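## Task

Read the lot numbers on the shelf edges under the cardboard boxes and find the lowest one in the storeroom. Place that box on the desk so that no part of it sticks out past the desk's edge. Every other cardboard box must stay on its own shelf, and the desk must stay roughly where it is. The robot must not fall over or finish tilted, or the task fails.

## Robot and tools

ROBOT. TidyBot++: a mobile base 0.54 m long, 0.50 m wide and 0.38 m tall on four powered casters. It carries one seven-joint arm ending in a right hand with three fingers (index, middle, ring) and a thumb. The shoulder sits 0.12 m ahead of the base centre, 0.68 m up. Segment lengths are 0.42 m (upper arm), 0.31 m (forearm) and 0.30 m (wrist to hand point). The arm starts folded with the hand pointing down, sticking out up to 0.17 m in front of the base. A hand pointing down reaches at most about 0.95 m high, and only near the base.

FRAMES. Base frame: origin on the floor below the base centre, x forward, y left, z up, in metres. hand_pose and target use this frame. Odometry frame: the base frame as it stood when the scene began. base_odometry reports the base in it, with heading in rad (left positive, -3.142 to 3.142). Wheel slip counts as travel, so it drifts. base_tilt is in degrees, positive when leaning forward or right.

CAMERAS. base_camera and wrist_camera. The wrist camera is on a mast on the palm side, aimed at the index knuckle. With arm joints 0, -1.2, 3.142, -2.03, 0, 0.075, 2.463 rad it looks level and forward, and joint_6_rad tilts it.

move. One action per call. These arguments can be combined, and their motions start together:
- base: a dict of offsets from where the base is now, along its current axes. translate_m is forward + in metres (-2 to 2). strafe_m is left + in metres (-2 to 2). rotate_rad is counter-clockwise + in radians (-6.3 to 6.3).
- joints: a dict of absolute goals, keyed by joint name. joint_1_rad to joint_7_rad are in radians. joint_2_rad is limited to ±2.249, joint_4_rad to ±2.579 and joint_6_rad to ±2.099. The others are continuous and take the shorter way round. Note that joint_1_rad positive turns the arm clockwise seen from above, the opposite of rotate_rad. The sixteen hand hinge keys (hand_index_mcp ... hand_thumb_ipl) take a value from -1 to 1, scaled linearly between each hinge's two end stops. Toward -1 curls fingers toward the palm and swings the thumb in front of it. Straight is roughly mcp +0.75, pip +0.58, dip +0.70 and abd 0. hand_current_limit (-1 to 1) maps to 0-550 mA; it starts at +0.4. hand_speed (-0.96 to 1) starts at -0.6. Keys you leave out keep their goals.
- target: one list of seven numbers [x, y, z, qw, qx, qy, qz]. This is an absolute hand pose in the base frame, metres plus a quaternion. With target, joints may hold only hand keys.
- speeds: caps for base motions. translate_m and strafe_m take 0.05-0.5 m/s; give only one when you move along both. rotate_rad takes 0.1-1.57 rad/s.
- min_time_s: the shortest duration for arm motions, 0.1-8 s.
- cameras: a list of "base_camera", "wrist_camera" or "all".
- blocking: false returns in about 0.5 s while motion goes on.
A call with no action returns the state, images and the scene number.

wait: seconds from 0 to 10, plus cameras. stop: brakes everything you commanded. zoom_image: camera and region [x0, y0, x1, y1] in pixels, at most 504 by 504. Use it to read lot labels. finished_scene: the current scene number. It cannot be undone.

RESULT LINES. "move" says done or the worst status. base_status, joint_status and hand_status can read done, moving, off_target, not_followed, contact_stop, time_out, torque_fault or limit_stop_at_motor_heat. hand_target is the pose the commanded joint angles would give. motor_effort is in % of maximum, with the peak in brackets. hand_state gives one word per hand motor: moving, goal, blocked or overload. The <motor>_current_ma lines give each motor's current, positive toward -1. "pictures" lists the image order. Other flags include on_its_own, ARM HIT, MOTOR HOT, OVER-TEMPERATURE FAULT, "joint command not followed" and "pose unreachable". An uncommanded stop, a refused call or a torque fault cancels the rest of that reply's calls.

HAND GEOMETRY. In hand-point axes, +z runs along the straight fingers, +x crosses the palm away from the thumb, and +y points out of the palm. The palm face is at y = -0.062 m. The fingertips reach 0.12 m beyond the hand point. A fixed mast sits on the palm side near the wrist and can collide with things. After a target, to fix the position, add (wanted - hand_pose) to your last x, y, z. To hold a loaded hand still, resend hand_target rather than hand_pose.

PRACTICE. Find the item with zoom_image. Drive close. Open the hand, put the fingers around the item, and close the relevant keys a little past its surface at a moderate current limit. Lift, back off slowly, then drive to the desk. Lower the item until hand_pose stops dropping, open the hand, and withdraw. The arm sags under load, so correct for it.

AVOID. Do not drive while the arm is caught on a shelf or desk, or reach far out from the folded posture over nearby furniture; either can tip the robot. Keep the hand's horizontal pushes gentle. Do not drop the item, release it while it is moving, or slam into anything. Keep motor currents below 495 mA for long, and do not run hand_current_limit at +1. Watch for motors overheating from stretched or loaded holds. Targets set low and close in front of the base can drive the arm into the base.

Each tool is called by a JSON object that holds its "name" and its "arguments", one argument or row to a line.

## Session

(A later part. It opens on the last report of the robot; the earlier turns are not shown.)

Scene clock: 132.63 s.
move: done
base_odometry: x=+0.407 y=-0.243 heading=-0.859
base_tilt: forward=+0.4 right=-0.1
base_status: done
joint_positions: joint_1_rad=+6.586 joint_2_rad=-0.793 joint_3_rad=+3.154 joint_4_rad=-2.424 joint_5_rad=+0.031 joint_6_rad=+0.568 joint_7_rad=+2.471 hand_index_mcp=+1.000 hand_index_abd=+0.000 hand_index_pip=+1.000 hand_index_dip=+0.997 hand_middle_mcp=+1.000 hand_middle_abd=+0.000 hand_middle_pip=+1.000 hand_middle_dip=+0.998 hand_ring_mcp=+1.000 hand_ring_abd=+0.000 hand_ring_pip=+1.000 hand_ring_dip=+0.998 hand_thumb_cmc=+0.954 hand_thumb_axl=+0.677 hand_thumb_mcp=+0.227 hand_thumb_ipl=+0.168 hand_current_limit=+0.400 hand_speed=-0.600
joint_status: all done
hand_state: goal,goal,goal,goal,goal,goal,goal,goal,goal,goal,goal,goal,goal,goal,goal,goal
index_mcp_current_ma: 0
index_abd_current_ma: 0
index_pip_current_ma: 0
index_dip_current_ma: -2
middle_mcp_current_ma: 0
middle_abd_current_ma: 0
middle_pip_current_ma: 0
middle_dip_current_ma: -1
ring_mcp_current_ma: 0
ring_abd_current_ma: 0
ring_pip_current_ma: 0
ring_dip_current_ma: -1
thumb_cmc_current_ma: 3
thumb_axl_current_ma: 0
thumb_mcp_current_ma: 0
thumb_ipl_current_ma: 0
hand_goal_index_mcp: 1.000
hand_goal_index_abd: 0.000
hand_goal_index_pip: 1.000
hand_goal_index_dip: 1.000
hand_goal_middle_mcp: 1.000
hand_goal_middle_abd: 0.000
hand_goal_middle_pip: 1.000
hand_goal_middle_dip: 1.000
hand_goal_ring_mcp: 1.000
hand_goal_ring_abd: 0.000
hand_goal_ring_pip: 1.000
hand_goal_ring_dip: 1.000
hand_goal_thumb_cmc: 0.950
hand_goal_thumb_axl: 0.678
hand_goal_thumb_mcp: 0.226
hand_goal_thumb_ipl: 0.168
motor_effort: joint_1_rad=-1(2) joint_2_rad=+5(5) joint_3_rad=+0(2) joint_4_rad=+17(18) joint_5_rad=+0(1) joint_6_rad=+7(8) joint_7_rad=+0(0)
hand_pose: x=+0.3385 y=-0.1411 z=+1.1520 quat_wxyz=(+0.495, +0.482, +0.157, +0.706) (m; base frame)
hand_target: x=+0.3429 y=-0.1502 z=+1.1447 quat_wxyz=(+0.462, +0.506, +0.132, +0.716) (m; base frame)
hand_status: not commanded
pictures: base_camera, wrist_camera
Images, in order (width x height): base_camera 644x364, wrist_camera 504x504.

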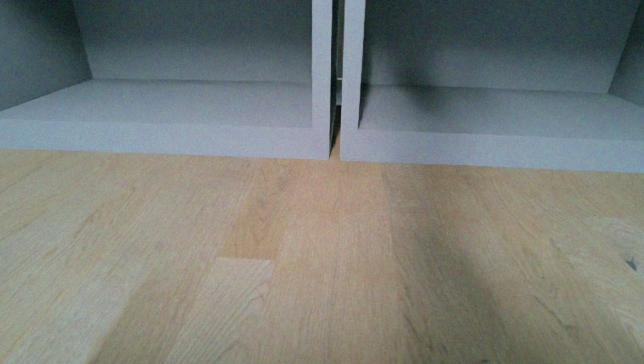

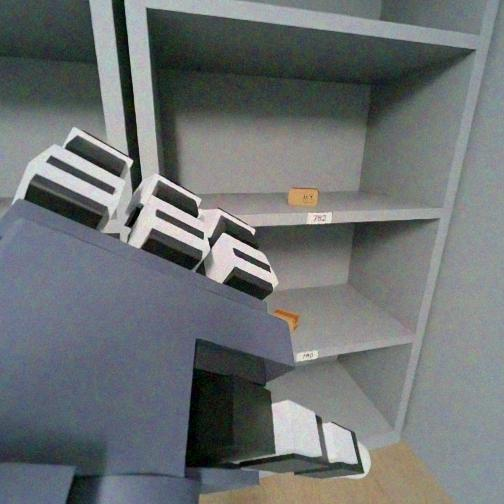

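{"name": "move", "arguments": {
  "base": {"translate_m": -1.7, "strafe_m": -0.25},
  "joints": {"joint_1_rad": 9.0},
  "cameras": ["all"]
}}

Scene clock: 181.53 s.
move: done
base_odometry: x=-0.892 y=+0.881 heading=-0.859
base_tilt: forward=+0.4 right=-0.1
base_status: done
joint_positions: joint_1_rad=+8.985 joint_2_rad=-0.793 joint_3_rad=+3.154 joint_4_rad=-2.424 joint_5_rad=+0.031 joint_6_rad=+0.566 joint_7_rad=+2.471 hand_index_mcp=+1.000 hand_index_abd=+0.000 hand_index_pip=+1.000 hand_index_dip=+0.997 hand_middle_mcp=+1.000 hand_middle_abd=+0.000 hand_middle_pip=+1.000 hand_middle_dip=+0.998 hand_ring_mcp=+1.000 hand_ring_abd=+0.000 hand_ring_pip=+1.000 hand_ring_dip=+0.998 hand_thumb_cmc=+0.954 hand_thumb_axl=+0.677 hand_thumb_mcp=+0.227 hand_thumb_ipl=+0.168 hand_current_limit=+0.400 hand_speed=-0.600
joint_status: all done
hand_state: goal,goal,goal,goal,goal,goal,goal,goal,goal,goal,goal,goal,goal,goal,goal,goal
index_mcp_current_ma: 0
index_abd_current_ma: 0
index_pip_current_ma: 0
index_dip_current_ma: -2
middle_mcp_current_ma: 0
middle_abd_current_ma: 0
middle_pip_current_ma: 0
middle_dip_current_ma: -1
ring_mcp_current_ma: 0
ring_abd_current_ma: 0
ring_pip_current_ma: 0
ring_dip_current_ma: -1
thumb_cmc_current_ma: 3
thumb_axl_current_ma: 0
thumb_mcp_current_ma: 0
thumb_ipl_current_ma: 0
hand_goal_index_mcp: 1.000
hand_goal_index_abd: 0.000
hand_goal_index_pip: 1.000
hand_goal_index_dip: 1.000
hand_goal_middle_mcp: 1.000
hand_goal_middle_abd: 0.000
hand_goal_middle_pip: 1.000
hand_goal_middle_dip: 1.000
hand_goal_ring_mcp: 1.000
hand_goal_ring_abd: 0.000
hand_goal_ring_pip: 1.000
hand_goal_ring_dip: 1.000
hand_goal_thumb_cmc: 0.950
hand_goal_thumb_axl: 0.678
hand_goal_thumb_mcp: 0.226
hand_goal_thumb_ipl: 0.168
motor_effort: joint_1_rad=-1(2) joint_2_rad=+5(5) joint_3_rad=+1(1) joint_4_rad=+17(18) joint_5_rad=+0(1) joint_6_rad=+7(8) joint_7_rad=+0(1)
hand_pose: x=-0.1384 y=-0.0446 z=+1.1517 quat_wxyz=(+0.837, +0.321, -0.393, -0.205) (m; base frame)
hand_target: x=-0.1476 y=-0.0404 z=+1.1447 quat_wxyz=(+0.835, +0.307, -0.423, -0.171) (m; base frame)
hand_status: not commanded
pictures: base_camera, wrist_camera
Images, in order (width x height): base_camera 644x364, wrist_camera 504x504.

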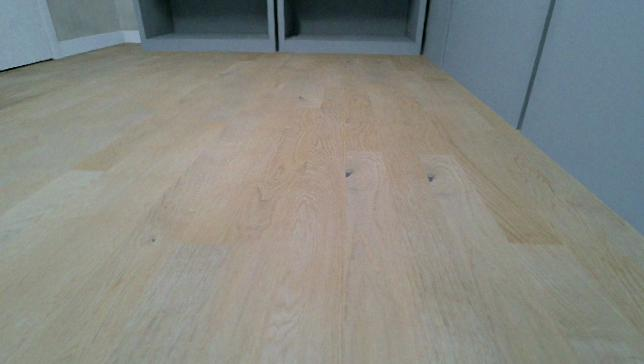

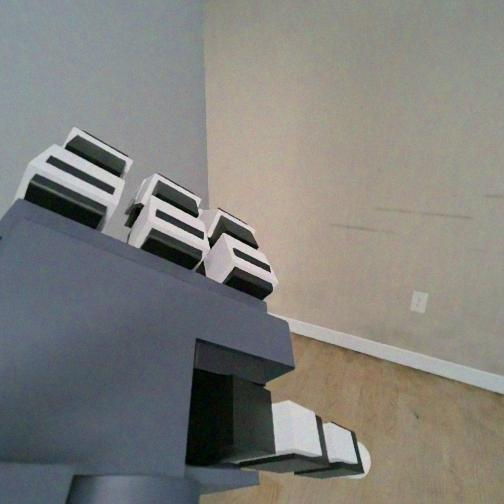

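{"name": "move", "arguments": {
  "base": {"translate_m": -0.6},
  "joints": {"joint_1_rad": 8.5},
  "cameras": ["wrist_camera"]
}}

Scene clock: 199.53 s.
move: done
base_odometry: x=-1.284 y=+1.336 heading=-0.859
base_tilt: forward=+0.4 right=-0.1
base_status: done
joint_positions: joint_1_rad=+8.512 joint_2_rad=-0.795 joint_3_rad=+3.154 joint_4_rad=-2.424 joint_5_rad=+0.031 joint_6_rad=+0.566 joint_7_rad=+2.471 hand_index_mcp=+1.000 hand_index_abd=+0.000 hand_index_pip=+1.000 hand_index_dip=+0.997 hand_middle_mcp=+1.000 hand_middle_abd=+0.000 hand_middle_pip=+1.000 hand_middle_dip=+0.998 hand_ring_mcp=+1.000 hand_ring_abd=+0.000 hand_ring_pip=+1.000 hand_ring_dip=+0.998 hand_thumb_cmc=+0.954 hand_thumb_axl=+0.677 hand_thumb_mcp=+0.227 hand_thumb_ipl=+0.168 hand_current_limit=+0.400 hand_speed=-0.600
joint_status: all done
hand_state: goal,goal,goal,goal,goal,goal,goal,goal,goal,goal,goal,goal,goal,goal,goal,goal
index_mcp_current_ma: 0
index_abd_current_ma: 0
index_pip_current_ma: 0
index_dip_current_ma: -2
middle_mcp_current_ma: 0
middle_abd_current_ma: 0
middle_pip_current_ma: 0
middle_dip_current_ma: -1
ring_mcp_current_ma: 0
ring_abd_current_ma: 0
ring_pip_current_ma: 0
ring_dip_current_ma: -1
thumb_cmc_current_ma: 3
thumb_axl_current_ma: 0
thumb_mcp_current_ma: 0
thumb_ipl_current_ma: 0
hand_goal_index_mcp: 1.000
hand_goal_index_abd: 0.000
hand_goal_index_pip: 1.000
hand_goal_index_dip: 1.000
hand_goal_middle_mcp: 1.000
hand_goal_middle_abd: 0.000
hand_goal_middle_pip: 1.000
hand_goal_middle_dip: 1.000
hand_goal_ring_mcp: 1.000
hand_goal_ring_abd: 0.000
hand_goal_ring_pip: 1.000
hand_goal_ring_dip: 1.000
hand_goal_thumb_cmc: 0.950
hand_goal_thumb_axl: 0.678
hand_goal_thumb_mcp: 0.226
hand_goal_thumb_ipl: 0.168
motor_effort: joint_1_rad=-1(2) joint_2_rad=+5(7) joint_3_rad=+0(1) joint_4_rad=+17(18) joint_5_rad=+0(1) joint_6_rad=+7(8) joint_7_rad=+0(0)
hand_pose: x=-0.0893 y=-0.1567 z=+1.1519 quat_wxyz=(+0.862, +0.404, -0.307, -0.003) (m; base frame)
hand_target: x=-0.0956 y=-0.1633 z=+1.1447 quat_wxyz=(+0.852, +0.402, -0.334, +0.041) (m; base frame)
hand_status: not commanded
pictures: wrist_camera
Images, in order (width x height): wrist_camera 504x504.

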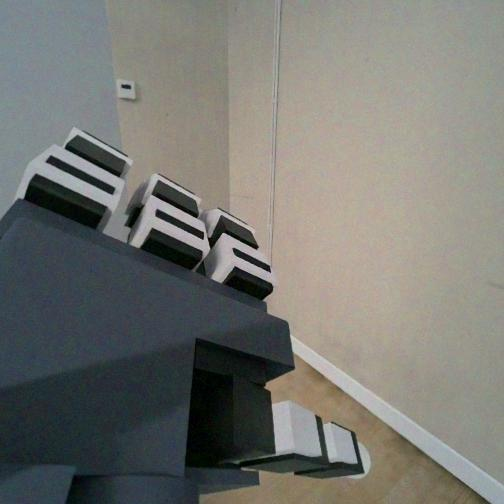

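{"name": "move", "arguments": {
  "base": {"translate_m": -0.68},
  "joints": {"joint_1_rad": 7.6},
  "cameras": ["all"]
}}

Scene clock: 215.83 s.
move: done
base_odometry: x=-1.728 y=+1.850 heading=-0.858
base_tilt: forward=+0.5 right=-0.1
base_status: done
joint_positions: joint_1_rad=+7.612 joint_2_rad=-0.795 joint_3_rad=+3.153 joint_4_rad=-2.424 joint_5_rad=+0.031 joint_6_rad=+0.566 joint_7_rad=+2.471 hand_index_mcp=+1.000 hand_index_abd=+0.000 hand_index_pip=+1.000 hand_index_dip=+0.997 hand_middle_mcp=+1.000 hand_middle_abd=+0.000 hand_middle_pip=+1.000 hand_middle_dip=+0.998 hand_ring_mcp=+1.000 hand_ring_abd=+0.000 hand_ring_pip=+1.000 hand_ring_dip=+0.998 hand_thumb_cmc=+0.954 hand_thumb_axl=+0.677 hand_thumb_mcp=+0.227 hand_thumb_ipl=+0.168 hand_current_limit=+0.400 hand_speed=-0.600
joint_status: all done
hand_state: goal,goal,goal,goal,goal,goal,goal,goal,goal,goal,goal,goal,goal,goal,goal,goal
index_mcp_current_ma: 0
index_abd_current_ma: 0
index_pip_current_ma: 0
index_dip_current_ma: -2
middle_mcp_current_ma: 0
middle_abd_current_ma: 0
middle_pip_current_ma: 0
middle_dip_current_ma: -1
ring_mcp_current_ma: 0
ring_abd_current_ma: 0
ring_pip_current_ma: 0
ring_dip_current_ma: -1
thumb_cmc_current_ma: 3
thumb_axl_current_ma: 0
thumb_mcp_current_ma: 0
thumb_ipl_current_ma: 0
hand_goal_index_mcp: 1.000
hand_goal_index_abd: 0.000
hand_goal_index_pip: 1.000
hand_goal_index_dip: 1.000
hand_goal_middle_mcp: 1.000
hand_goal_middle_abd: 0.000
hand_goal_middle_pip: 1.000
hand_goal_middle_dip: 1.000
hand_goal_ring_mcp: 1.000
hand_goal_ring_abd: 0.000
hand_goal_ring_pip: 1.000
hand_goal_ring_dip: 1.000
hand_goal_thumb_cmc: 0.950
hand_goal_thumb_axl: 0.678
hand_goal_thumb_mcp: 0.226
hand_goal_thumb_ipl: 0.168
motor_effort: joint_1_rad=-1(2) joint_2_rad=+4(7) joint_3_rad=+1(2) joint_4_rad=+17(18) joint_5_rad=+0(1) joint_6_rad=+8(8) joint_7_rad=+0(0)
hand_pose: x=+0.1124 y=-0.2605 z=+1.1519 quat_wxyz=(+0.777, +0.497, -0.100, +0.372) (m; base frame)
hand_target: x=+0.1135 y=-0.2696 z=+1.1447 quat_wxyz=(+0.749, +0.507, -0.126, +0.407) (m; base frame)
hand_status: not commanded
pictures: base_camera, wrist_camera
Images, in order (width x height): base_camera 644x364, wrist_camera 504x504.

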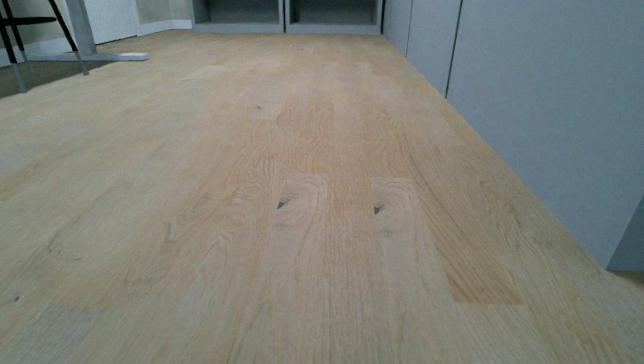

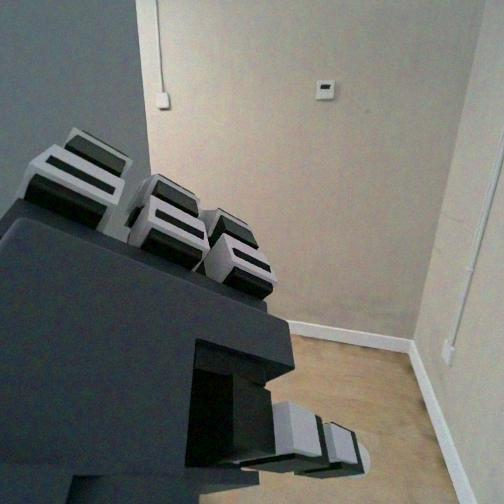

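{"name": "move", "arguments": {
  "base": {"strafe_m": -1.0},
  "cameras": ["all"]
}}

Scene clock: 234.63 s.
move: done
base_odometry: x=-2.485 y=+1.197 heading=-0.859
base_tilt: forward=+0.4 right=-0.1
base_status: done
joint_positions: joint_1_rad=+7.612 joint_2_rad=-0.796 joint_3_rad=+3.153 joint_4_rad=-2.424 joint_5_rad=+0.031 joint_6_rad=+0.565 joint_7_rad=+2.471 hand_index_mcp=+1.000 hand_index_abd=+0.000 hand_index_pip=+1.000 hand_index_dip=+0.997 hand_middle_mcp=+1.000 hand_middle_abd=+0.000 hand_middle_pip=+1.000 hand_middle_dip=+0.998 hand_ring_mcp=+1.000 hand_ring_abd=+0.000 hand_ring_pip=+1.000 hand_ring_dip=+0.998 hand_thumb_cmc=+0.954 hand_thumb_axl=+0.677 hand_thumb_mcp=+0.227 hand_thumb_ipl=+0.168 hand_current_limit=+0.400 hand_speed=-0.600
joint_status: not commanded
hand_state: goal,goal,goal,goal,goal,goal,goal,goal,goal,goal,goal,goal,goal,goal,goal,goal
index_mcp_current_ma: 0
index_abd_current_ma: 0
index_pip_current_ma: 0
index_dip_current_ma: -2
middle_mcp_current_ma: 0
middle_abd_current_ma: 0
middle_pip_current_ma: 0
middle_dip_current_ma: -1
ring_mcp_current_ma: 0
ring_abd_current_ma: 0
ring_pip_current_ma: 0
ring_dip_current_ma: -1
thumb_cmc_current_ma: 3
thumb_axl_current_ma: 0
thumb_mcp_current_ma: 0
thumb_ipl_current_ma: 0
hand_goal_index_mcp: 1.000
hand_goal_index_abd: 0.000
hand_goal_index_pip: 1.000
hand_goal_index_dip: 1.000
hand_goal_middle_mcp: 1.000
hand_goal_middle_abd: 0.000
hand_goal_middle_pip: 1.000
hand_goal_middle_dip: 1.000
hand_goal_ring_mcp: 1.000
hand_goal_ring_abd: 0.000
hand_goal_ring_pip: 1.000
hand_goal_ring_dip: 1.000
hand_goal_thumb_cmc: 0.950
hand_goal_thumb_axl: 0.678
hand_goal_thumb_mcp: 0.226
hand_goal_thumb_ipl: 0.168
motor_effort: joint_1_rad=-1(1) joint_2_rad=+5(9) joint_3_rad=+0(1) joint_4_rad=+17(18) joint_5_rad=+0(0) joint_6_rad=+7(8) joint_7_rad=+0(0)
hand_pose: x=+0.1124 y=-0.2601 z=+1.1521 quat_wxyz=(+0.777, +0.497, -0.100, +0.372) (m; base frame)
hand_target: x=+0.1135 y=-0.2696 z=+1.1447 quat_wxyz=(+0.749, +0.507, -0.126, +0.407) (m; base frame)
hand_status: not commanded
pictures: base_camera, wrist_camera
Images, in order (width x height): base_camera 644x364, wrist_camera 504x504.

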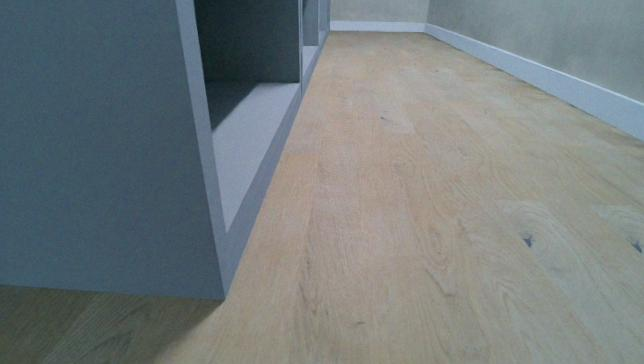

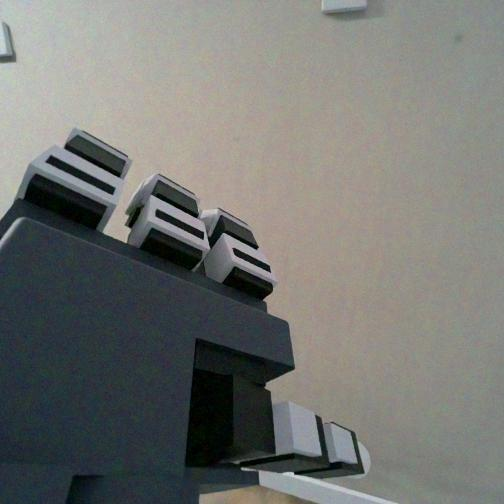

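{"name": "move", "arguments": {
  "base": {"rotate_rad": -0.08},
  "cameras": ["base_camera"]
}}

{"name": "move", "arguments": {
  "base": {"strafe_m": -0.35},
  "cameras": ["base_camera"]
}}

{"name": "move", "arguments": {
  "joints": {"joint_1_rad": 5.6, "joint_6_rad": 0.6},
  "cameras": ["wrist_camera"]
}}

Scene clock: 323.67 s.
move: done
base_odometry: x=-2.485 y=+1.197 heading=-0.939
base_tilt: forward=+0.4 right=-0.1
base_status: done
joint_positions: joint_1_rad=+7.610 joint_2_rad=-0.796 joint_3_rad=+3.153 joint_4_rad=-2.424 joint_5_rad=+0.031 joint_6_rad=+0.565 joint_7_rad=+2.471 hand_index_mcp=+1.000 hand_index_abd=+0.000 hand_index_pip=+1.000 hand_index_dip=+0.997 hand_middle_mcp=+1.000 hand_middle_abd=+0.000 hand_middle_pip=+1.000 hand_middle_dip=+0.998 hand_ring_mcp=+1.000 hand_ring_abd=+0.000 hand_ring_pip=+1.000 hand_ring_dip=+0.998 hand_thumb_cmc=+0.954 hand_thumb_axl=+0.677 hand_thumb_mcp=+0.227 hand_thumb_ipl=+0.168 hand_current_limit=+0.400 hand_speed=-0.600
joint_status: not commanded
hand_state: goal,goal,goal,goal,goal,goal,goal,goal,goal,goal,goal,goal,goal,goal,goal,goal
index_mcp_current_ma: 0
index_abd_current_ma: 0
index_pip_current_ma: 0
index_dip_current_ma: -2
middle_mcp_current_ma: 0
middle_abd_current_ma: 0
middle_pip_current_ma: 0
middle_dip_current_ma: -1
ring_mcp_current_ma: 0
ring_abd_current_ma: 0
ring_pip_current_ma: 0
ring_dip_current_ma: -1
thumb_cmc_current_ma: 3
thumb_axl_current_ma: 0
thumb_mcp_current_ma: 0
thumb_ipl_current_ma: 0
hand_goal_index_mcp: 1.000
hand_goal_index_abd: 0.000
hand_goal_index_pip: 1.000
hand_goal_index_dip: 1.000
hand_goal_middle_mcp: 1.000
hand_goal_middle_abd: 0.000
hand_goal_middle_pip: 1.000
hand_goal_middle_dip: 1.000
hand_goal_ring_mcp: 1.000
hand_goal_ring_abd: 0.000
hand_goal_ring_pip: 1.000
hand_goal_ring_dip: 1.000
hand_goal_thumb_cmc: 0.950
hand_goal_thumb_axl: 0.678
hand_goal_thumb_mcp: 0.226
hand_goal_thumb_ipl: 0.168
motor_effort: joint_1_rad=-1(2) joint_2_rad=+5(5) joint_3_rad=+0(2) joint_4_rad=+17(18) joint_5_rad=+0(1) joint_6_rad=+7(7) joint_7_rad=+0(0)
hand_pose: x=+0.1128 y=-0.2601 z=+1.1521 quat_wxyz=(+0.777, +0.497, -0.099, +0.373) (m; base frame)
hand_target: x=+0.1135 y=-0.2696 z=+1.1447 quat_wxyz=(+0.749, +0.507, -0.126, +0.407) (m; base frame)
hand_status: not commanded
pictures: base_camera
Images, in order (width x height): base_camera 644x364.

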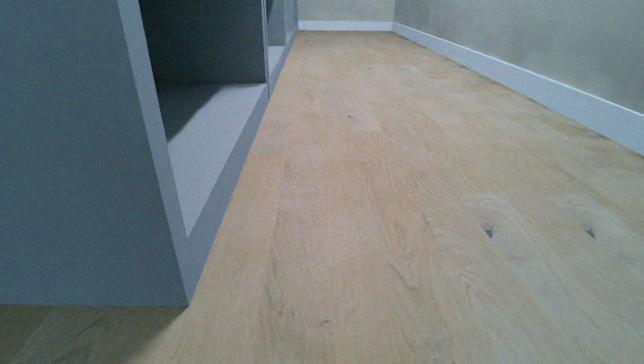

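Scene clock: 325.57 s.
move: done
base_odometry: x=-2.768 y=+0.990 heading=-0.940
base_tilt: forward=+0.4 right=-0.1
base_status: done
joint_positions: joint_1_rad=+7.610 joint_2_rad=-0.795 joint_3_rad=+3.153 joint_4_rad=-2.424 joint_5_rad=+0.031 joint_6_rad=+0.564 joint_7_rad=+2.471 hand_index_mcp=+1.000 hand_index_abd=+0.000 hand_index_pip=+1.000 hand_index_dip=+0.997 hand_middle_mcp=+1.000 hand_middle_abd=+0.000 hand_middle_pip=+1.000 hand_middle_dip=+0.998 hand_ring_mcp=+1.000 hand_ring_abd=+0.000 hand_ring_pip=+1.000 hand_ring_dip=+0.998 hand_thumb_cmc=+0.954 hand_thumb_axl=+0.677 hand_thumb_mcp=+0.227 hand_thumb_ipl=+0.168 hand_current_limit=+0.400 hand_speed=-0.600
joint_status: not commanded
hand_state: goal,goal,goal,goal,goal,goal,goal,goal,goal,goal,goal,goal,goal,goal,goal,goal
index_mcp_current_ma: 0
index_abd_current_ma: 0
index_pip_current_ma: 0
index_dip_current_ma: -2
middle_mcp_current_ma: 0
middle_abd_current_ma: 0
middle_pip_current_ma: 0
middle_dip_current_ma: -1
ring_mcp_current_ma: 0
ring_abd_current_ma: 0
ring_pip_current_ma: 0
ring_dip_current_ma: -1
thumb_cmc_current_ma: 3
thumb_axl_current_ma: 0
thumb_mcp_current_ma: 0
thumb_ipl_current_ma: 0
hand_goal_index_mcp: 1.000
hand_goal_index_abd: 0.000
hand_goal_index_pip: 1.000
hand_goal_index_dip: 1.000
hand_goal_middle_mcp: 1.000
hand_goal_middle_abd: 0.000
hand_goal_middle_pip: 1.000
hand_goal_middle_dip: 1.000
hand_goal_ring_mcp: 1.000
hand_goal_ring_abd: 0.000
hand_goal_ring_pip: 1.000
hand_goal_ring_dip: 1.000
hand_goal_thumb_cmc: 0.950
hand_goal_thumb_axl: 0.678
hand_goal_thumb_mcp: 0.226
hand_goal_thumb_ipl: 0.168
motor_effort: joint_1_rad=-1(1) joint_2_rad=+5(9) joint_3_rad=+1(1) joint_4_rad=+17(18) joint_5_rad=+0(1) joint_6_rad=+7(8) joint_7_rad=+0(0)
hand_pose: x=+0.1130 y=-0.2608 z=+1.1515 quat_wxyz=(+0.777, +0.498, -0.100, +0.373) (m; base frame)
hand_target: x=+0.1135 y=-0.2696 z=+1.1447 quat_wxyz=(+0.749, +0.507, -0.126, +0.407) (m; base frame)
hand_status: not commanded
pictures: base_camera
Images, in order (width x height): base_camera 644x364.

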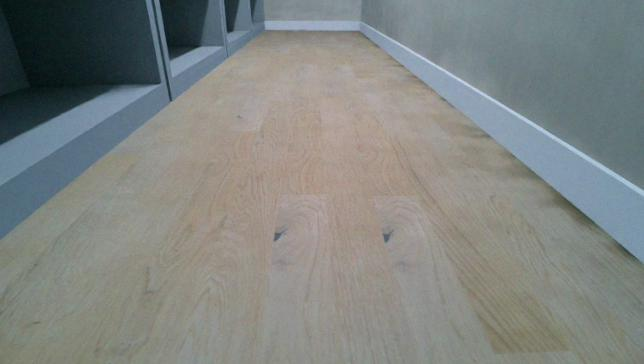

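Scene clock: 328.67 s.
move: done
base_odometry: x=-2.768 y=+0.990 heading=-0.940
base_tilt: forward=+0.4 right=+0.0
base_status: not commanded
joint_positions: joint_1_rad=+5.614 joint_2_rad=-0.795 joint_3_rad=+3.153 joint_4_rad=-2.424 joint_5_rad=+0.031 joint_6_rad=+0.564 joint_7_rad=+2.471 hand_index_mcp=+1.000 hand_index_abd=+0.000 hand_index_pip=+1.000 hand_index_dip=+0.997 hand_middle_mcp=+1.000 hand_middle_abd=+0.000 hand_middle_pip=+1.000 hand_middle_dip=+0.998 hand_ring_mcp=+1.000 hand_ring_abd=+0.000 hand_ring_pip=+1.000 hand_ring_dip=+0.998 hand_thumb_cmc=+0.954 hand_thumb_axl=+0.677 hand_thumb_mcp=+0.227 hand_thumb_ipl=+0.168 hand_current_limit=+0.400 hand_speed=-0.600
joint_status: all done
hand_state: goal,goal,goal,goal,goal,goal,goal,goal,goal,goal,goal,goal,goal,goal,goal,goal
index_mcp_current_ma: 0
index_abd_current_ma: 0
index_pip_current_ma: 0
index_dip_current_ma: -2
middle_mcp_current_ma: 0
middle_abd_current_ma: 0
middle_pip_current_ma: 0
middle_dip_current_ma: -1
ring_mcp_current_ma: 0
ring_abd_current_ma: 0
ring_pip_current_ma: 0
ring_dip_current_ma: -1
thumb_cmc_current_ma: 3
thumb_axl_current_ma: 0
thumb_mcp_current_ma: 0
thumb_ipl_current_ma: 0
hand_goal_index_mcp: 1.000
hand_goal_index_abd: 0.000
hand_goal_index_pip: 1.000
hand_goal_index_dip: 1.000
hand_goal_middle_mcp: 1.000
hand_goal_middle_abd: 0.000
hand_goal_middle_pip: 1.000
hand_goal_middle_dip: 1.000
hand_goal_ring_mcp: 1.000
hand_goal_ring_abd: 0.000
hand_goal_ring_pip: 1.000
hand_goal_ring_dip: 1.000
hand_goal_thumb_cmc: 0.950
hand_goal_thumb_axl: 0.678
hand_goal_thumb_mcp: 0.226
hand_goal_thumb_ipl: 0.168
motor_effort: joint_1_rad=-1(2) joint_2_rad=+5(5) joint_3_rad=+0(1) joint_4_rad=+17(18) joint_5_rad=+0(1) joint_6_rad=+7(9) joint_7_rad=+0(0)
hand_pose: x=+0.3591 y=+0.1021 z=+1.1515 quat_wxyz=(+0.108, +0.354, +0.365, +0.855) (m; base frame)
hand_target: x=+0.3516 y=+0.0952 z=+1.1685 quat_wxyz=(+0.064, +0.349, +0.329, +0.875) (m; base frame)
hand_status: not commanded
pictures: wrist_camera
Images, in order (width x height): wrist_camera 504x504.

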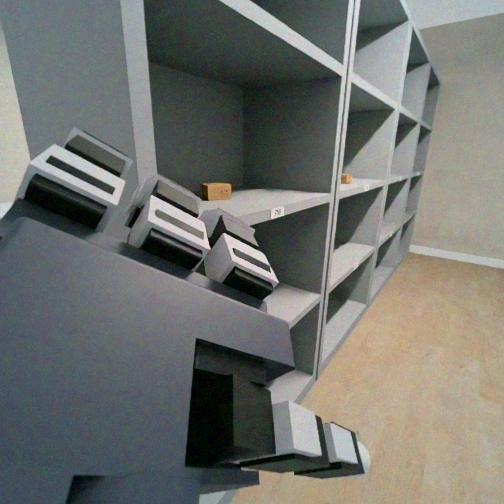

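{"name": "zoom_image", "arguments": {
  "camera": "wrist_camera",
  "region": [258, 190, 298, 230]
}}

{"name": "move", "arguments": {
  "base": {"translate_m": 0.6},
  "joints": {"joint_1_rad": 5.4},
  "cameras": ["wrist_camera"]
}}

Scaled by 12.600 from the camera's 504x504 image, which has a finer 720x720 frame.

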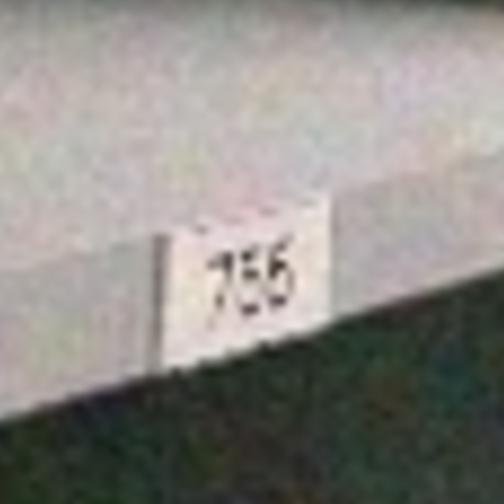

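Scene clock: 343.77 s.
move: done
base_odometry: x=-2.414 y=+0.505 heading=-0.941
base_tilt: forward=+0.4 right=-0.1
base_status: done
joint_positions: joint_1_rad=+5.412 joint_2_rad=-0.795 joint_3_rad=+3.153 joint_4_rad=-2.424 joint_5_rad=+0.031 joint_6_rad=+0.564 joint_7_rad=+2.471 hand_index_mcp=+1.000 hand_index_abd=+0.000 hand_index_pip=+1.000 hand_index_dip=+0.997 hand_middle_mcp=+1.000 hand_middle_abd=+0.000 hand_middle_pip=+1.000 hand_middle_dip=+0.998 hand_ring_mcp=+1.000 hand_ring_abd=+0.000 hand_ring_pip=+1.000 hand_ring_dip=+0.998 hand_thumb_cmc=+0.954 hand_thumb_axl=+0.677 hand_thumb_mcp=+0.227 hand_thumb_ipl=+0.168 hand_current_limit=+0.400 hand_speed=-0.600
joint_status: all done
hand_state: goal,goal,goal,goal,goal,goal,goal,goal,goal,goal,goal,goal,goal,goal,goal,goal
index_mcp_current_ma: 0
index_abd_current_ma: 0
index_pip_current_ma: 0
index_dip_current_ma: -2
middle_mcp_current_ma: 0
middle_abd_current_ma: 0
middle_pip_current_ma: 0
middle_dip_current_ma: -1
ring_mcp_current_ma: 0
ring_abd_current_ma: 0
ring_pip_current_ma: 0
ring_dip_current_ma: -1
thumb_cmc_current_ma: 3
thumb_axl_current_ma: 0
thumb_mcp_current_ma: 0
thumb_ipl_current_ma: 0
hand_goal_index_mcp: 1.000
hand_goal_index_abd: 0.000
hand_goal_index_pip: 1.000
hand_goal_index_dip: 1.000
hand_goal_middle_mcp: 1.000
hand_goal_middle_abd: 0.000
hand_goal_middle_pip: 1.000
hand_goal_middle_dip: 1.000
hand_goal_ring_mcp: 1.000
hand_goal_ring_abd: 0.000
hand_goal_ring_pip: 1.000
hand_goal_ring_dip: 1.000
hand_goal_thumb_cmc: 0.950
hand_goal_thumb_axl: 0.678
hand_goal_thumb_mcp: 0.226
hand_goal_thumb_ipl: 0.168
motor_effort: joint_1_rad=-1(2) joint_2_rad=+5(7) joint_3_rad=+1(1) joint_4_rad=+17(18) joint_5_rad=+0(1) joint_6_rad=+7(8) joint_7_rad=+0(0)
hand_pose: x=+0.3336 y=+0.1482 z=+1.1516 quat_wxyz=(+0.021, +0.315, +0.398, +0.861) (m; base frame)
hand_target: x=+0.3280 y=+0.1395 z=+1.1685 quat_wxyz=(-0.024, +0.314, +0.362, +0.877) (m; base frame)
hand_status: not commanded
pictures: wrist_camera
Images, in order (width x height): wrist_camera 504x504.

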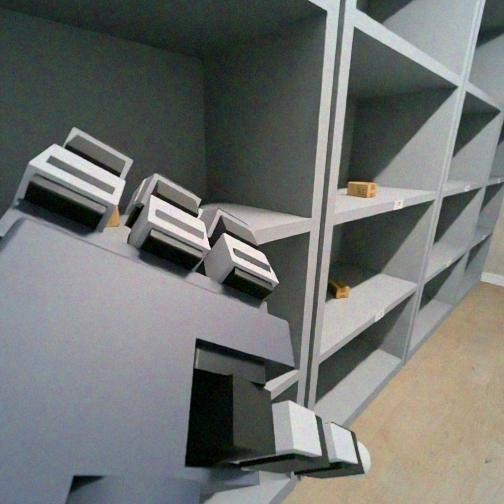

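{"name": "zoom_image", "arguments": {
  "camera": "wrist_camera",
  "region": [378, 183, 418, 223]
}}

{"name": "zoom_image", "arguments": {
  "camera": "wrist_camera",
  "region": [358, 295, 398, 335]
}}

{"name": "move", "arguments": {
  "joints": {"joint_1_rad": 4.6},
  "cameras": ["wrist_camera"]
}}

Scaled by 12.600 from the camera's 504x504 image, which has a finer 720x720 frame.

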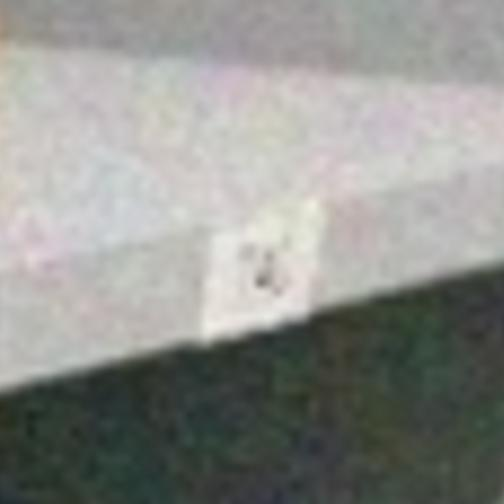

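Scaled by 12.600 from the camera's 504x504 image, which has a finer 720x720 frame.

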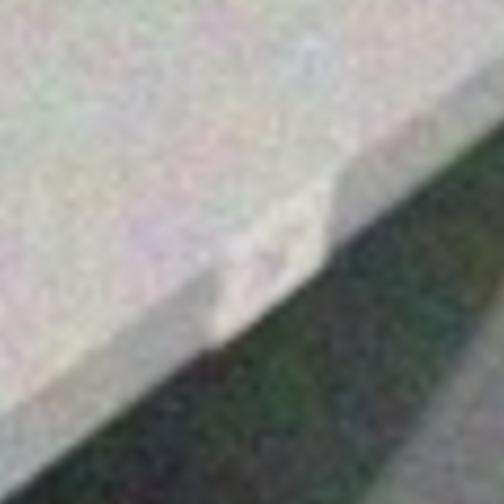

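Scene clock: 354.87 s.
move: done
base_odometry: x=-2.414 y=+0.505 heading=-0.941
base_tilt: forward=+0.5 right=-0.1
base_status: not commanded
joint_positions: joint_1_rad=+4.614 joint_2_rad=-0.795 joint_3_rad=+3.153 joint_4_rad=-2.424 joint_5_rad=+0.031 joint_6_rad=+0.564 joint_7_rad=+2.471 hand_index_mcp=+1.000 hand_index_abd=+0.000 hand_index_pip=+1.000 hand_index_dip=+0.997 hand_middle_mcp=+1.000 hand_middle_abd=+0.000 hand_middle_pip=+1.000 hand_middle_dip=+0.998 hand_ring_mcp=+1.000 hand_ring_abd=+0.000 hand_ring_pip=+1.000 hand_ring_dip=+0.998 hand_thumb_cmc=+0.954 hand_thumb_axl=+0.677 hand_thumb_mcp=+0.227 hand_thumb_ipl=+0.168 hand_current_limit=+0.400 hand_speed=-0.600
joint_status: all done
hand_state: goal,goal,goal,goal,goal,goal,goal,goal,goal,goal,goal,goal,goal,goal,goal,goal
index_mcp_current_ma: 0
index_abd_current_ma: 0
index_pip_current_ma: 0
index_dip_current_ma: -2
middle_mcp_current_ma: 0
middle_abd_current_ma: 0
middle_pip_current_ma: 0
middle_dip_current_ma: -1
ring_mcp_current_ma: 0
ring_abd_current_ma: 0
ring_pip_current_ma: 0
ring_dip_current_ma: -1
thumb_cmc_current_ma: 3
thumb_axl_current_ma: 0
thumb_mcp_current_ma: 0
thumb_ipl_current_ma: 0
hand_goal_index_mcp: 1.000
hand_goal_index_abd: 0.000
hand_goal_index_pip: 1.000
hand_goal_index_dip: 1.000
hand_goal_middle_mcp: 1.000
hand_goal_middle_abd: 0.000
hand_goal_middle_pip: 1.000
hand_goal_middle_dip: 1.000
hand_goal_ring_mcp: 1.000
hand_goal_ring_abd: 0.000
hand_goal_ring_pip: 1.000
hand_goal_ring_dip: 1.000
hand_goal_thumb_cmc: 0.950
hand_goal_thumb_axl: 0.678
hand_goal_thumb_mcp: 0.226
hand_goal_thumb_ipl: 0.168
motor_effort: joint_1_rad=+0(2) joint_2_rad=+5(5) joint_3_rad=+0(1) joint_4_rad=+18(18) joint_5_rad=+0(1) joint_6_rad=+7(8) joint_7_rad=+0(0)
hand_pose: x=+0.1627 y=+0.2571 z=+1.1516 quat_wxyz=(-0.315, +0.136, +0.490, +0.802) (m; base frame)
hand_target: x=+0.1646 y=+0.2471 z=+1.1685 quat_wxyz=(-0.363, +0.149, +0.456, +0.799) (m; base frame)
hand_status: not commanded
pictures: wrist_camera
Images, in order (width x height): wrist_camera 504x504.

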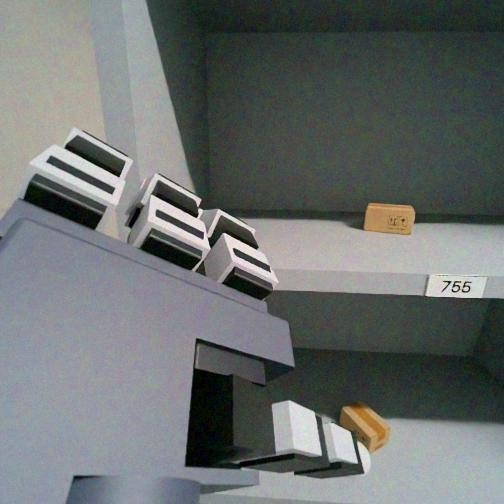

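{"name": "move", "arguments": {
  "joints": {"joint_6_rad": 0.2},
  "cameras": ["wrist_camera"]
}}

Scene clock: 360.07 s.
move: done
base_odometry: x=-2.414 y=+0.505 heading=-0.941
base_tilt: forward=+0.4 right=-0.1
base_status: not commanded
joint_positions: joint_1_rad=+4.614 joint_2_rad=-0.795 joint_3_rad=+3.153 joint_4_rad=-2.419 joint_5_rad=+0.031 joint_6_rad=+0.244 joint_7_rad=+2.471 hand_index_mcp=+1.000 hand_index_abd=+0.000 hand_index_pip=+1.000 hand_index_dip=+0.997 hand_middle_mcp=+1.000 hand_middle_abd=+0.000 hand_middle_pip=+1.000 hand_middle_dip=+0.998 hand_ring_mcp=+1.000 hand_ring_abd=+0.000 hand_ring_pip=+1.000 hand_ring_dip=+0.998 hand_thumb_cmc=+0.954 hand_thumb_axl=+0.677 hand_thumb_mcp=+0.227 hand_thumb_ipl=+0.168 hand_current_limit=+0.400 hand_speed=-0.600
joint_status: all done
hand_state: goal,goal,goal,goal,goal,goal,goal,goal,goal,goal,goal,goal,goal,goal,goal,goal
index_mcp_current_ma: 0
index_abd_current_ma: 0
index_pip_current_ma: 0
index_dip_current_ma: -2
middle_mcp_current_ma: 0
middle_abd_current_ma: 0
middle_pip_current_ma: 0
middle_dip_current_ma: -1
ring_mcp_current_ma: 0
ring_abd_current_ma: 0
ring_pip_current_ma: 0
ring_dip_current_ma: -1
thumb_cmc_current_ma: 3
thumb_axl_current_ma: 0
thumb_mcp_current_ma: 0
thumb_ipl_current_ma: 0
hand_goal_index_mcp: 1.000
hand_goal_index_abd: 0.000
hand_goal_index_pip: 1.000
hand_goal_index_dip: 1.000
hand_goal_middle_mcp: 1.000
hand_goal_middle_abd: 0.000
hand_goal_middle_pip: 1.000
hand_goal_middle_dip: 1.000
hand_goal_ring_mcp: 1.000
hand_goal_ring_abd: 0.000
hand_goal_ring_pip: 1.000
hand_goal_ring_dip: 1.000
hand_goal_thumb_cmc: 0.950
hand_goal_thumb_axl: 0.678
hand_goal_thumb_mcp: 0.226
hand_goal_thumb_ipl: 0.168
motor_effort: joint_1_rad=-1(1) joint_2_rad=+4(6) joint_3_rad=+1(1) joint_4_rad=+18(20) joint_5_rad=+0(0) joint_6_rad=+8(10) joint_7_rad=+0(0)
hand_pose: x=+0.1602 y=+0.3049 z=+1.0697 quat_wxyz=(-0.280, +0.173, +0.613, +0.718) (m; base frame)
hand_target: x=+0.1577 y=+0.3077 z=+1.0637 quat_wxyz=(-0.317, +0.200, +0.613, +0.696) (m; base frame)
hand_status: not commanded
pictures: wrist_camera
Images, in order (width x height): wrist_camera 504x504.

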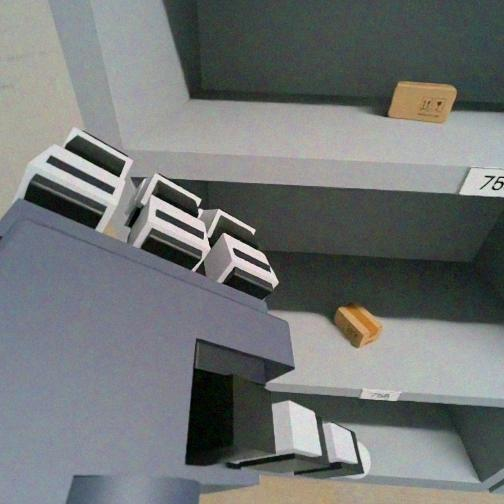

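{"name": "zoom_image", "arguments": {
  "camera": "wrist_camera",
  "region": [350, 365, 410, 425]
}}

{"name": "move", "arguments": {
  "base": {"translate_m": 0.9},
  "joints": {"joint_6_rad": 0.4},
  "cameras": ["all"]
}}

Scaled by 8.400 from the camera's 504x504 image, which has a finer 720x720 frame.

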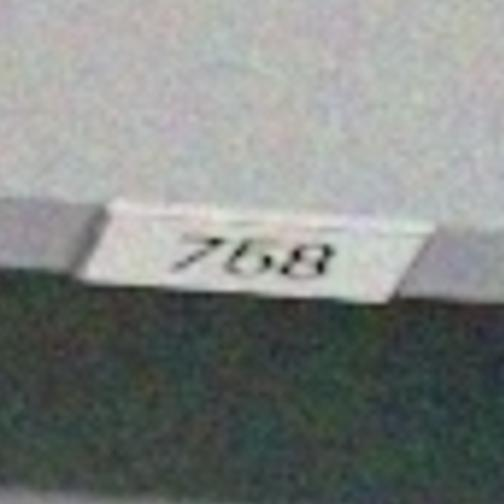

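Scene clock: 367.63 s.
move: done
base_odometry: x=-1.884 y=-0.222 heading=-0.941
base_tilt: forward=+0.5 right=-0.1
base_status: done
joint_positions: joint_1_rad=+4.612 joint_2_rad=-0.795 joint_3_rad=+3.152 joint_4_rad=-2.414 joint_5_rad=+0.031 joint_6_rad=+0.392 joint_7_rad=+2.471 hand_index_mcp=+1.000 hand_index_abd=+0.000 hand_index_pip=+1.000 hand_index_dip=+0.997 hand_middle_mcp=+1.000 hand_middle_abd=+0.000 hand_middle_pip=+1.000 hand_middle_dip=+0.998 hand_ring_mcp=+1.000 hand_ring_abd=+0.000 hand_ring_pip=+1.000 hand_ring_dip=+0.998 hand_thumb_cmc=+0.954 hand_thumb_axl=+0.677 hand_thumb_mcp=+0.227 hand_thumb_ipl=+0.168 hand_current_limit=+0.400 hand_speed=-0.600
joint_status: all done
hand_state: goal,goal,goal,goal,goal,goal,goal,goal,goal,goal,goal,goal,goal,goal,goal,goal
index_mcp_current_ma: 0
index_abd_current_ma: 0
index_pip_current_ma: 0
index_dip_current_ma: -2
middle_mcp_current_ma: 0
middle_abd_current_ma: 0
middle_pip_current_ma: 0
middle_dip_current_ma: -1
ring_mcp_current_ma: 0
ring_abd_current_ma: 0
ring_pip_current_ma: 0
ring_dip_current_ma: -1
thumb_cmc_current_ma: 4
thumb_axl_current_ma: 0
thumb_mcp_current_ma: 0
thumb_ipl_current_ma: 0
hand_goal_index_mcp: 1.000
hand_goal_index_abd: 0.000
hand_goal_index_pip: 1.000
hand_goal_index_dip: 1.000
hand_goal_middle_mcp: 1.000
hand_goal_middle_abd: 0.000
hand_goal_middle_pip: 1.000
hand_goal_middle_dip: 1.000
hand_goal_ring_mcp: 1.000
hand_goal_ring_abd: 0.000
hand_goal_ring_pip: 1.000
hand_goal_ring_dip: 1.000
hand_goal_thumb_cmc: 0.950
hand_goal_thumb_axl: 0.678
hand_goal_thumb_mcp: 0.226
hand_goal_thumb_ipl: 0.168
motor_effort: joint_1_rad=-1(1) joint_2_rad=+4(6) joint_3_rad=+0(2) joint_4_rad=+17(20) joint_5_rad=+0(1) joint_6_rad=+8(10) joint_7_rad=+0(0)
hand_pose: x=+0.1602 y=+0.2849 z=+1.1141 quat_wxyz=(-0.299, +0.154, +0.555, +0.761) (m; base frame)
hand_target: x=+0.1606 y=+0.2826 z=+1.1191 quat_wxyz=(-0.342, +0.175, +0.537, +0.751) (m; base frame)
hand_status: not commanded
pictures: base_camera, wrist_camera
Images, in order (width x height): base_camera 644x364, wrist_camera 504x504.

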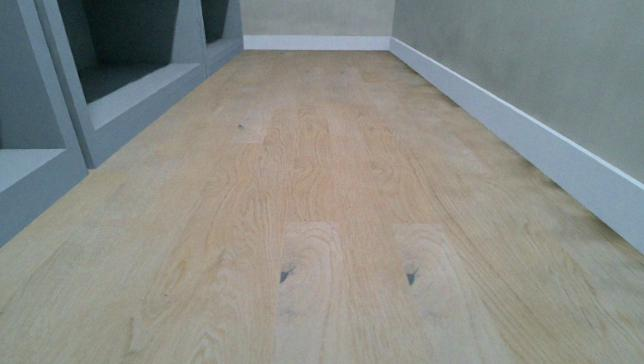

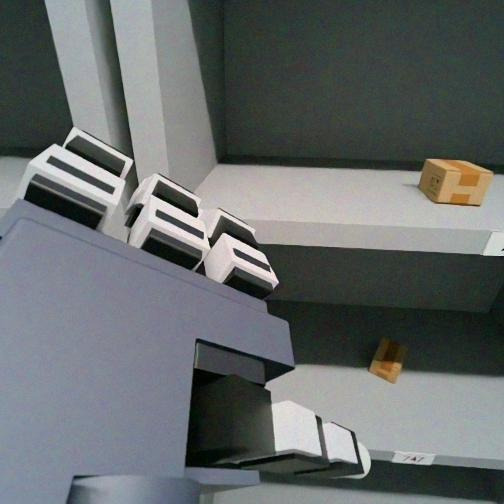

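{"name": "zoom_image", "arguments": {
  "camera": "wrist_camera",
  "region": [384, 430, 444, 490]
}}

{"name": "move", "arguments": {
  "base": {"translate_m": 0.25},
  "joints": {"joint_6_rad": 0.35},
  "cameras": ["wrist_camera"]
}}

Scaled by 8.400 from the camera's 504x504 image, which has a finer 720x720 frame.

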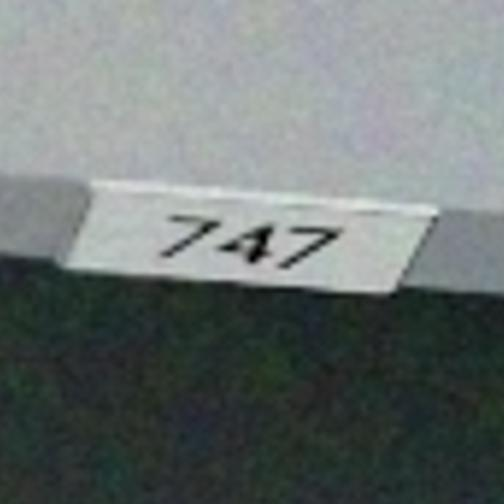

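Scene clock: 375.03 s.
move: done
base_odometry: x=-1.737 y=-0.424 heading=-0.941
base_tilt: forward=+0.4 right=-0.1
base_status: done
joint_positions: joint_1_rad=+4.611 joint_2_rad=-0.795 joint_3_rad=+3.151 joint_4_rad=-2.414 joint_5_rad=+0.031 joint_6_rad=+0.370 joint_7_rad=+2.471 hand_index_mcp=+1.000 hand_index_abd=+0.000 hand_index_pip=+1.000 hand_index_dip=+0.997 hand_middle_mcp=+1.000 hand_middle_abd=+0.000 hand_middle_pip=+1.000 hand_middle_dip=+0.998 hand_ring_mcp=+1.000 hand_ring_abd=+0.000 hand_ring_pip=+1.000 hand_ring_dip=+0.998 hand_thumb_cmc=+0.954 hand_thumb_axl=+0.677 hand_thumb_mcp=+0.227 hand_thumb_ipl=+0.168 hand_current_limit=+0.400 hand_speed=-0.600
joint_status: all done
hand_state: goal,goal,goal,goal,goal,goal,goal,goal,goal,goal,goal,goal,goal,goal,goal,goal
index_mcp_current_ma: 0
index_abd_current_ma: 0
index_pip_current_ma: 0
index_dip_current_ma: -2
middle_mcp_current_ma: 0
middle_abd_current_ma: 0
middle_pip_current_ma: 0
middle_dip_current_ma: -1
ring_mcp_current_ma: 0
ring_abd_current_ma: 0
ring_pip_current_ma: 0
ring_dip_current_ma: -1
thumb_cmc_current_ma: 4
thumb_axl_current_ma: 0
thumb_mcp_current_ma: 0
thumb_ipl_current_ma: 0
hand_goal_index_mcp: 1.000
hand_goal_index_abd: 0.000
hand_goal_index_pip: 1.000
hand_goal_index_dip: 1.000
hand_goal_middle_mcp: 1.000
hand_goal_middle_abd: 0.000
hand_goal_middle_pip: 1.000
hand_goal_middle_dip: 1.000
hand_goal_ring_mcp: 1.000
hand_goal_ring_abd: 0.000
hand_goal_ring_pip: 1.000
hand_goal_ring_dip: 1.000
hand_goal_thumb_cmc: 0.950
hand_goal_thumb_axl: 0.678
hand_goal_thumb_mcp: 0.226
hand_goal_thumb_ipl: 0.168
motor_effort: joint_1_rad=-1(1) joint_2_rad=+4(6) joint_3_rad=+0(2) joint_4_rad=+18(18) joint_5_rad=+0(1) joint_6_rad=+8(9) joint_7_rad=+0(0)
hand_pose: x=+0.1592 y=+0.2882 z=+1.1083 quat_wxyz=(-0.297, +0.156, +0.563, +0.755) (m; base frame)
hand_target: x=+0.1598 y=+0.2899 z=+1.1057 quat_wxyz=(-0.336, +0.181, +0.556, +0.738) (m; base frame)
hand_status: not commanded
pictures: wrist_camera
Images, in order (width x height): wrist_camera 504x504.

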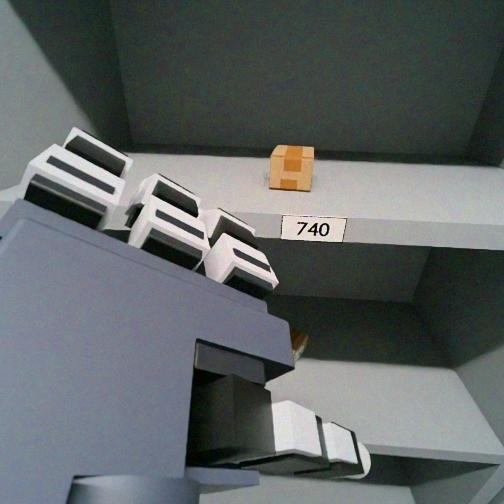

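{"name": "move", "arguments": {
  "base": {"translate_m": 0.85},
  "joints": {"joint_6_rad": 0.3},
  "cameras": ["all"]
}}

Scene clock: 383.23 s.
move: done
base_odometry: x=-1.236 y=-1.111 heading=-0.942
base_tilt: forward=+0.5 right=-0.1
base_status: done
joint_positions: joint_1_rad=+4.611 joint_2_rad=-0.795 joint_3_rad=+3.151 joint_4_rad=-2.414 joint_5_rad=+0.031 joint_6_rad=+0.337 joint_7_rad=+2.471 hand_index_mcp=+1.000 hand_index_abd=+0.000 hand_index_pip=+1.000 hand_index_dip=+0.997 hand_middle_mcp=+1.000 hand_middle_abd=+0.000 hand_middle_pip=+1.000 hand_middle_dip=+0.998 hand_ring_mcp=+1.000 hand_ring_abd=+0.000 hand_ring_pip=+1.000 hand_ring_dip=+0.998 hand_thumb_cmc=+0.954 hand_thumb_axl=+0.677 hand_thumb_mcp=+0.227 hand_thumb_ipl=+0.168 hand_current_limit=+0.400 hand_speed=-0.600
joint_status: all done
hand_state: goal,goal,goal,goal,goal,goal,goal,goal,goal,goal,goal,goal,goal,goal,goal,goal
index_mcp_current_ma: 0
index_abd_current_ma: 0
index_pip_current_ma: 0
index_dip_current_ma: -2
middle_mcp_current_ma: 0
middle_abd_current_ma: 0
middle_pip_current_ma: 0
middle_dip_current_ma: -1
ring_mcp_current_ma: 0
ring_abd_current_ma: 0
ring_pip_current_ma: 0
ring_dip_current_ma: -1
thumb_cmc_current_ma: 4
thumb_axl_current_ma: 0
thumb_mcp_current_ma: 0
thumb_ipl_current_ma: 0
hand_goal_index_mcp: 1.000
hand_goal_index_abd: 0.000
hand_goal_index_pip: 1.000
hand_goal_index_dip: 1.000
hand_goal_middle_mcp: 1.000
hand_goal_middle_abd: 0.000
hand_goal_middle_pip: 1.000
hand_goal_middle_dip: 1.000
hand_goal_ring_mcp: 1.000
hand_goal_ring_abd: 0.000
hand_goal_ring_pip: 1.000
hand_goal_ring_dip: 1.000
hand_goal_thumb_cmc: 0.950
hand_goal_thumb_axl: 0.678
hand_goal_thumb_mcp: 0.226
hand_goal_thumb_ipl: 0.168
motor_effort: joint_1_rad=-1(2) joint_2_rad=+4(6) joint_3_rad=+1(2) joint_4_rad=+17(19) joint_5_rad=+0(1) joint_6_rad=+8(9) joint_7_rad=+0(0)
hand_pose: x=+0.1587 y=+0.2929 z=+1.0993 quat_wxyz=(-0.293, +0.160, +0.576, +0.746) (m; base frame)
hand_target: x=+0.1590 y=+0.2965 z=+1.0920 quat_wxyz=(-0.330, +0.187, +0.575, +0.725) (m; base frame)
hand_status: not commanded
pictures: base_camera, wrist_camera
Images, in order (width x height): base_camera 644x364, wrist_camera 504x504.

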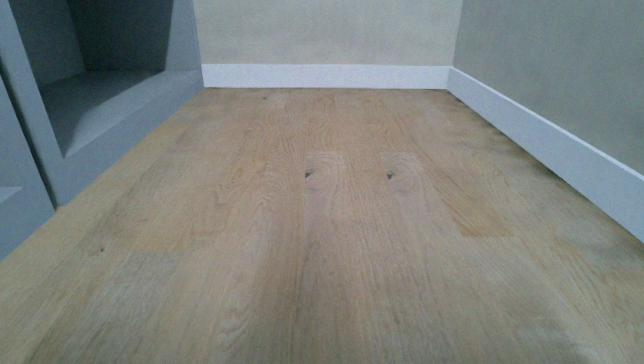

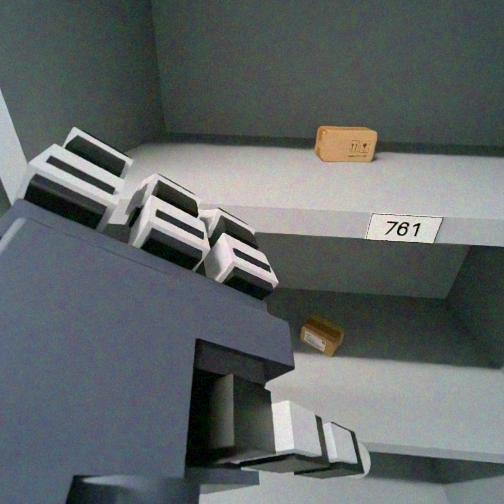

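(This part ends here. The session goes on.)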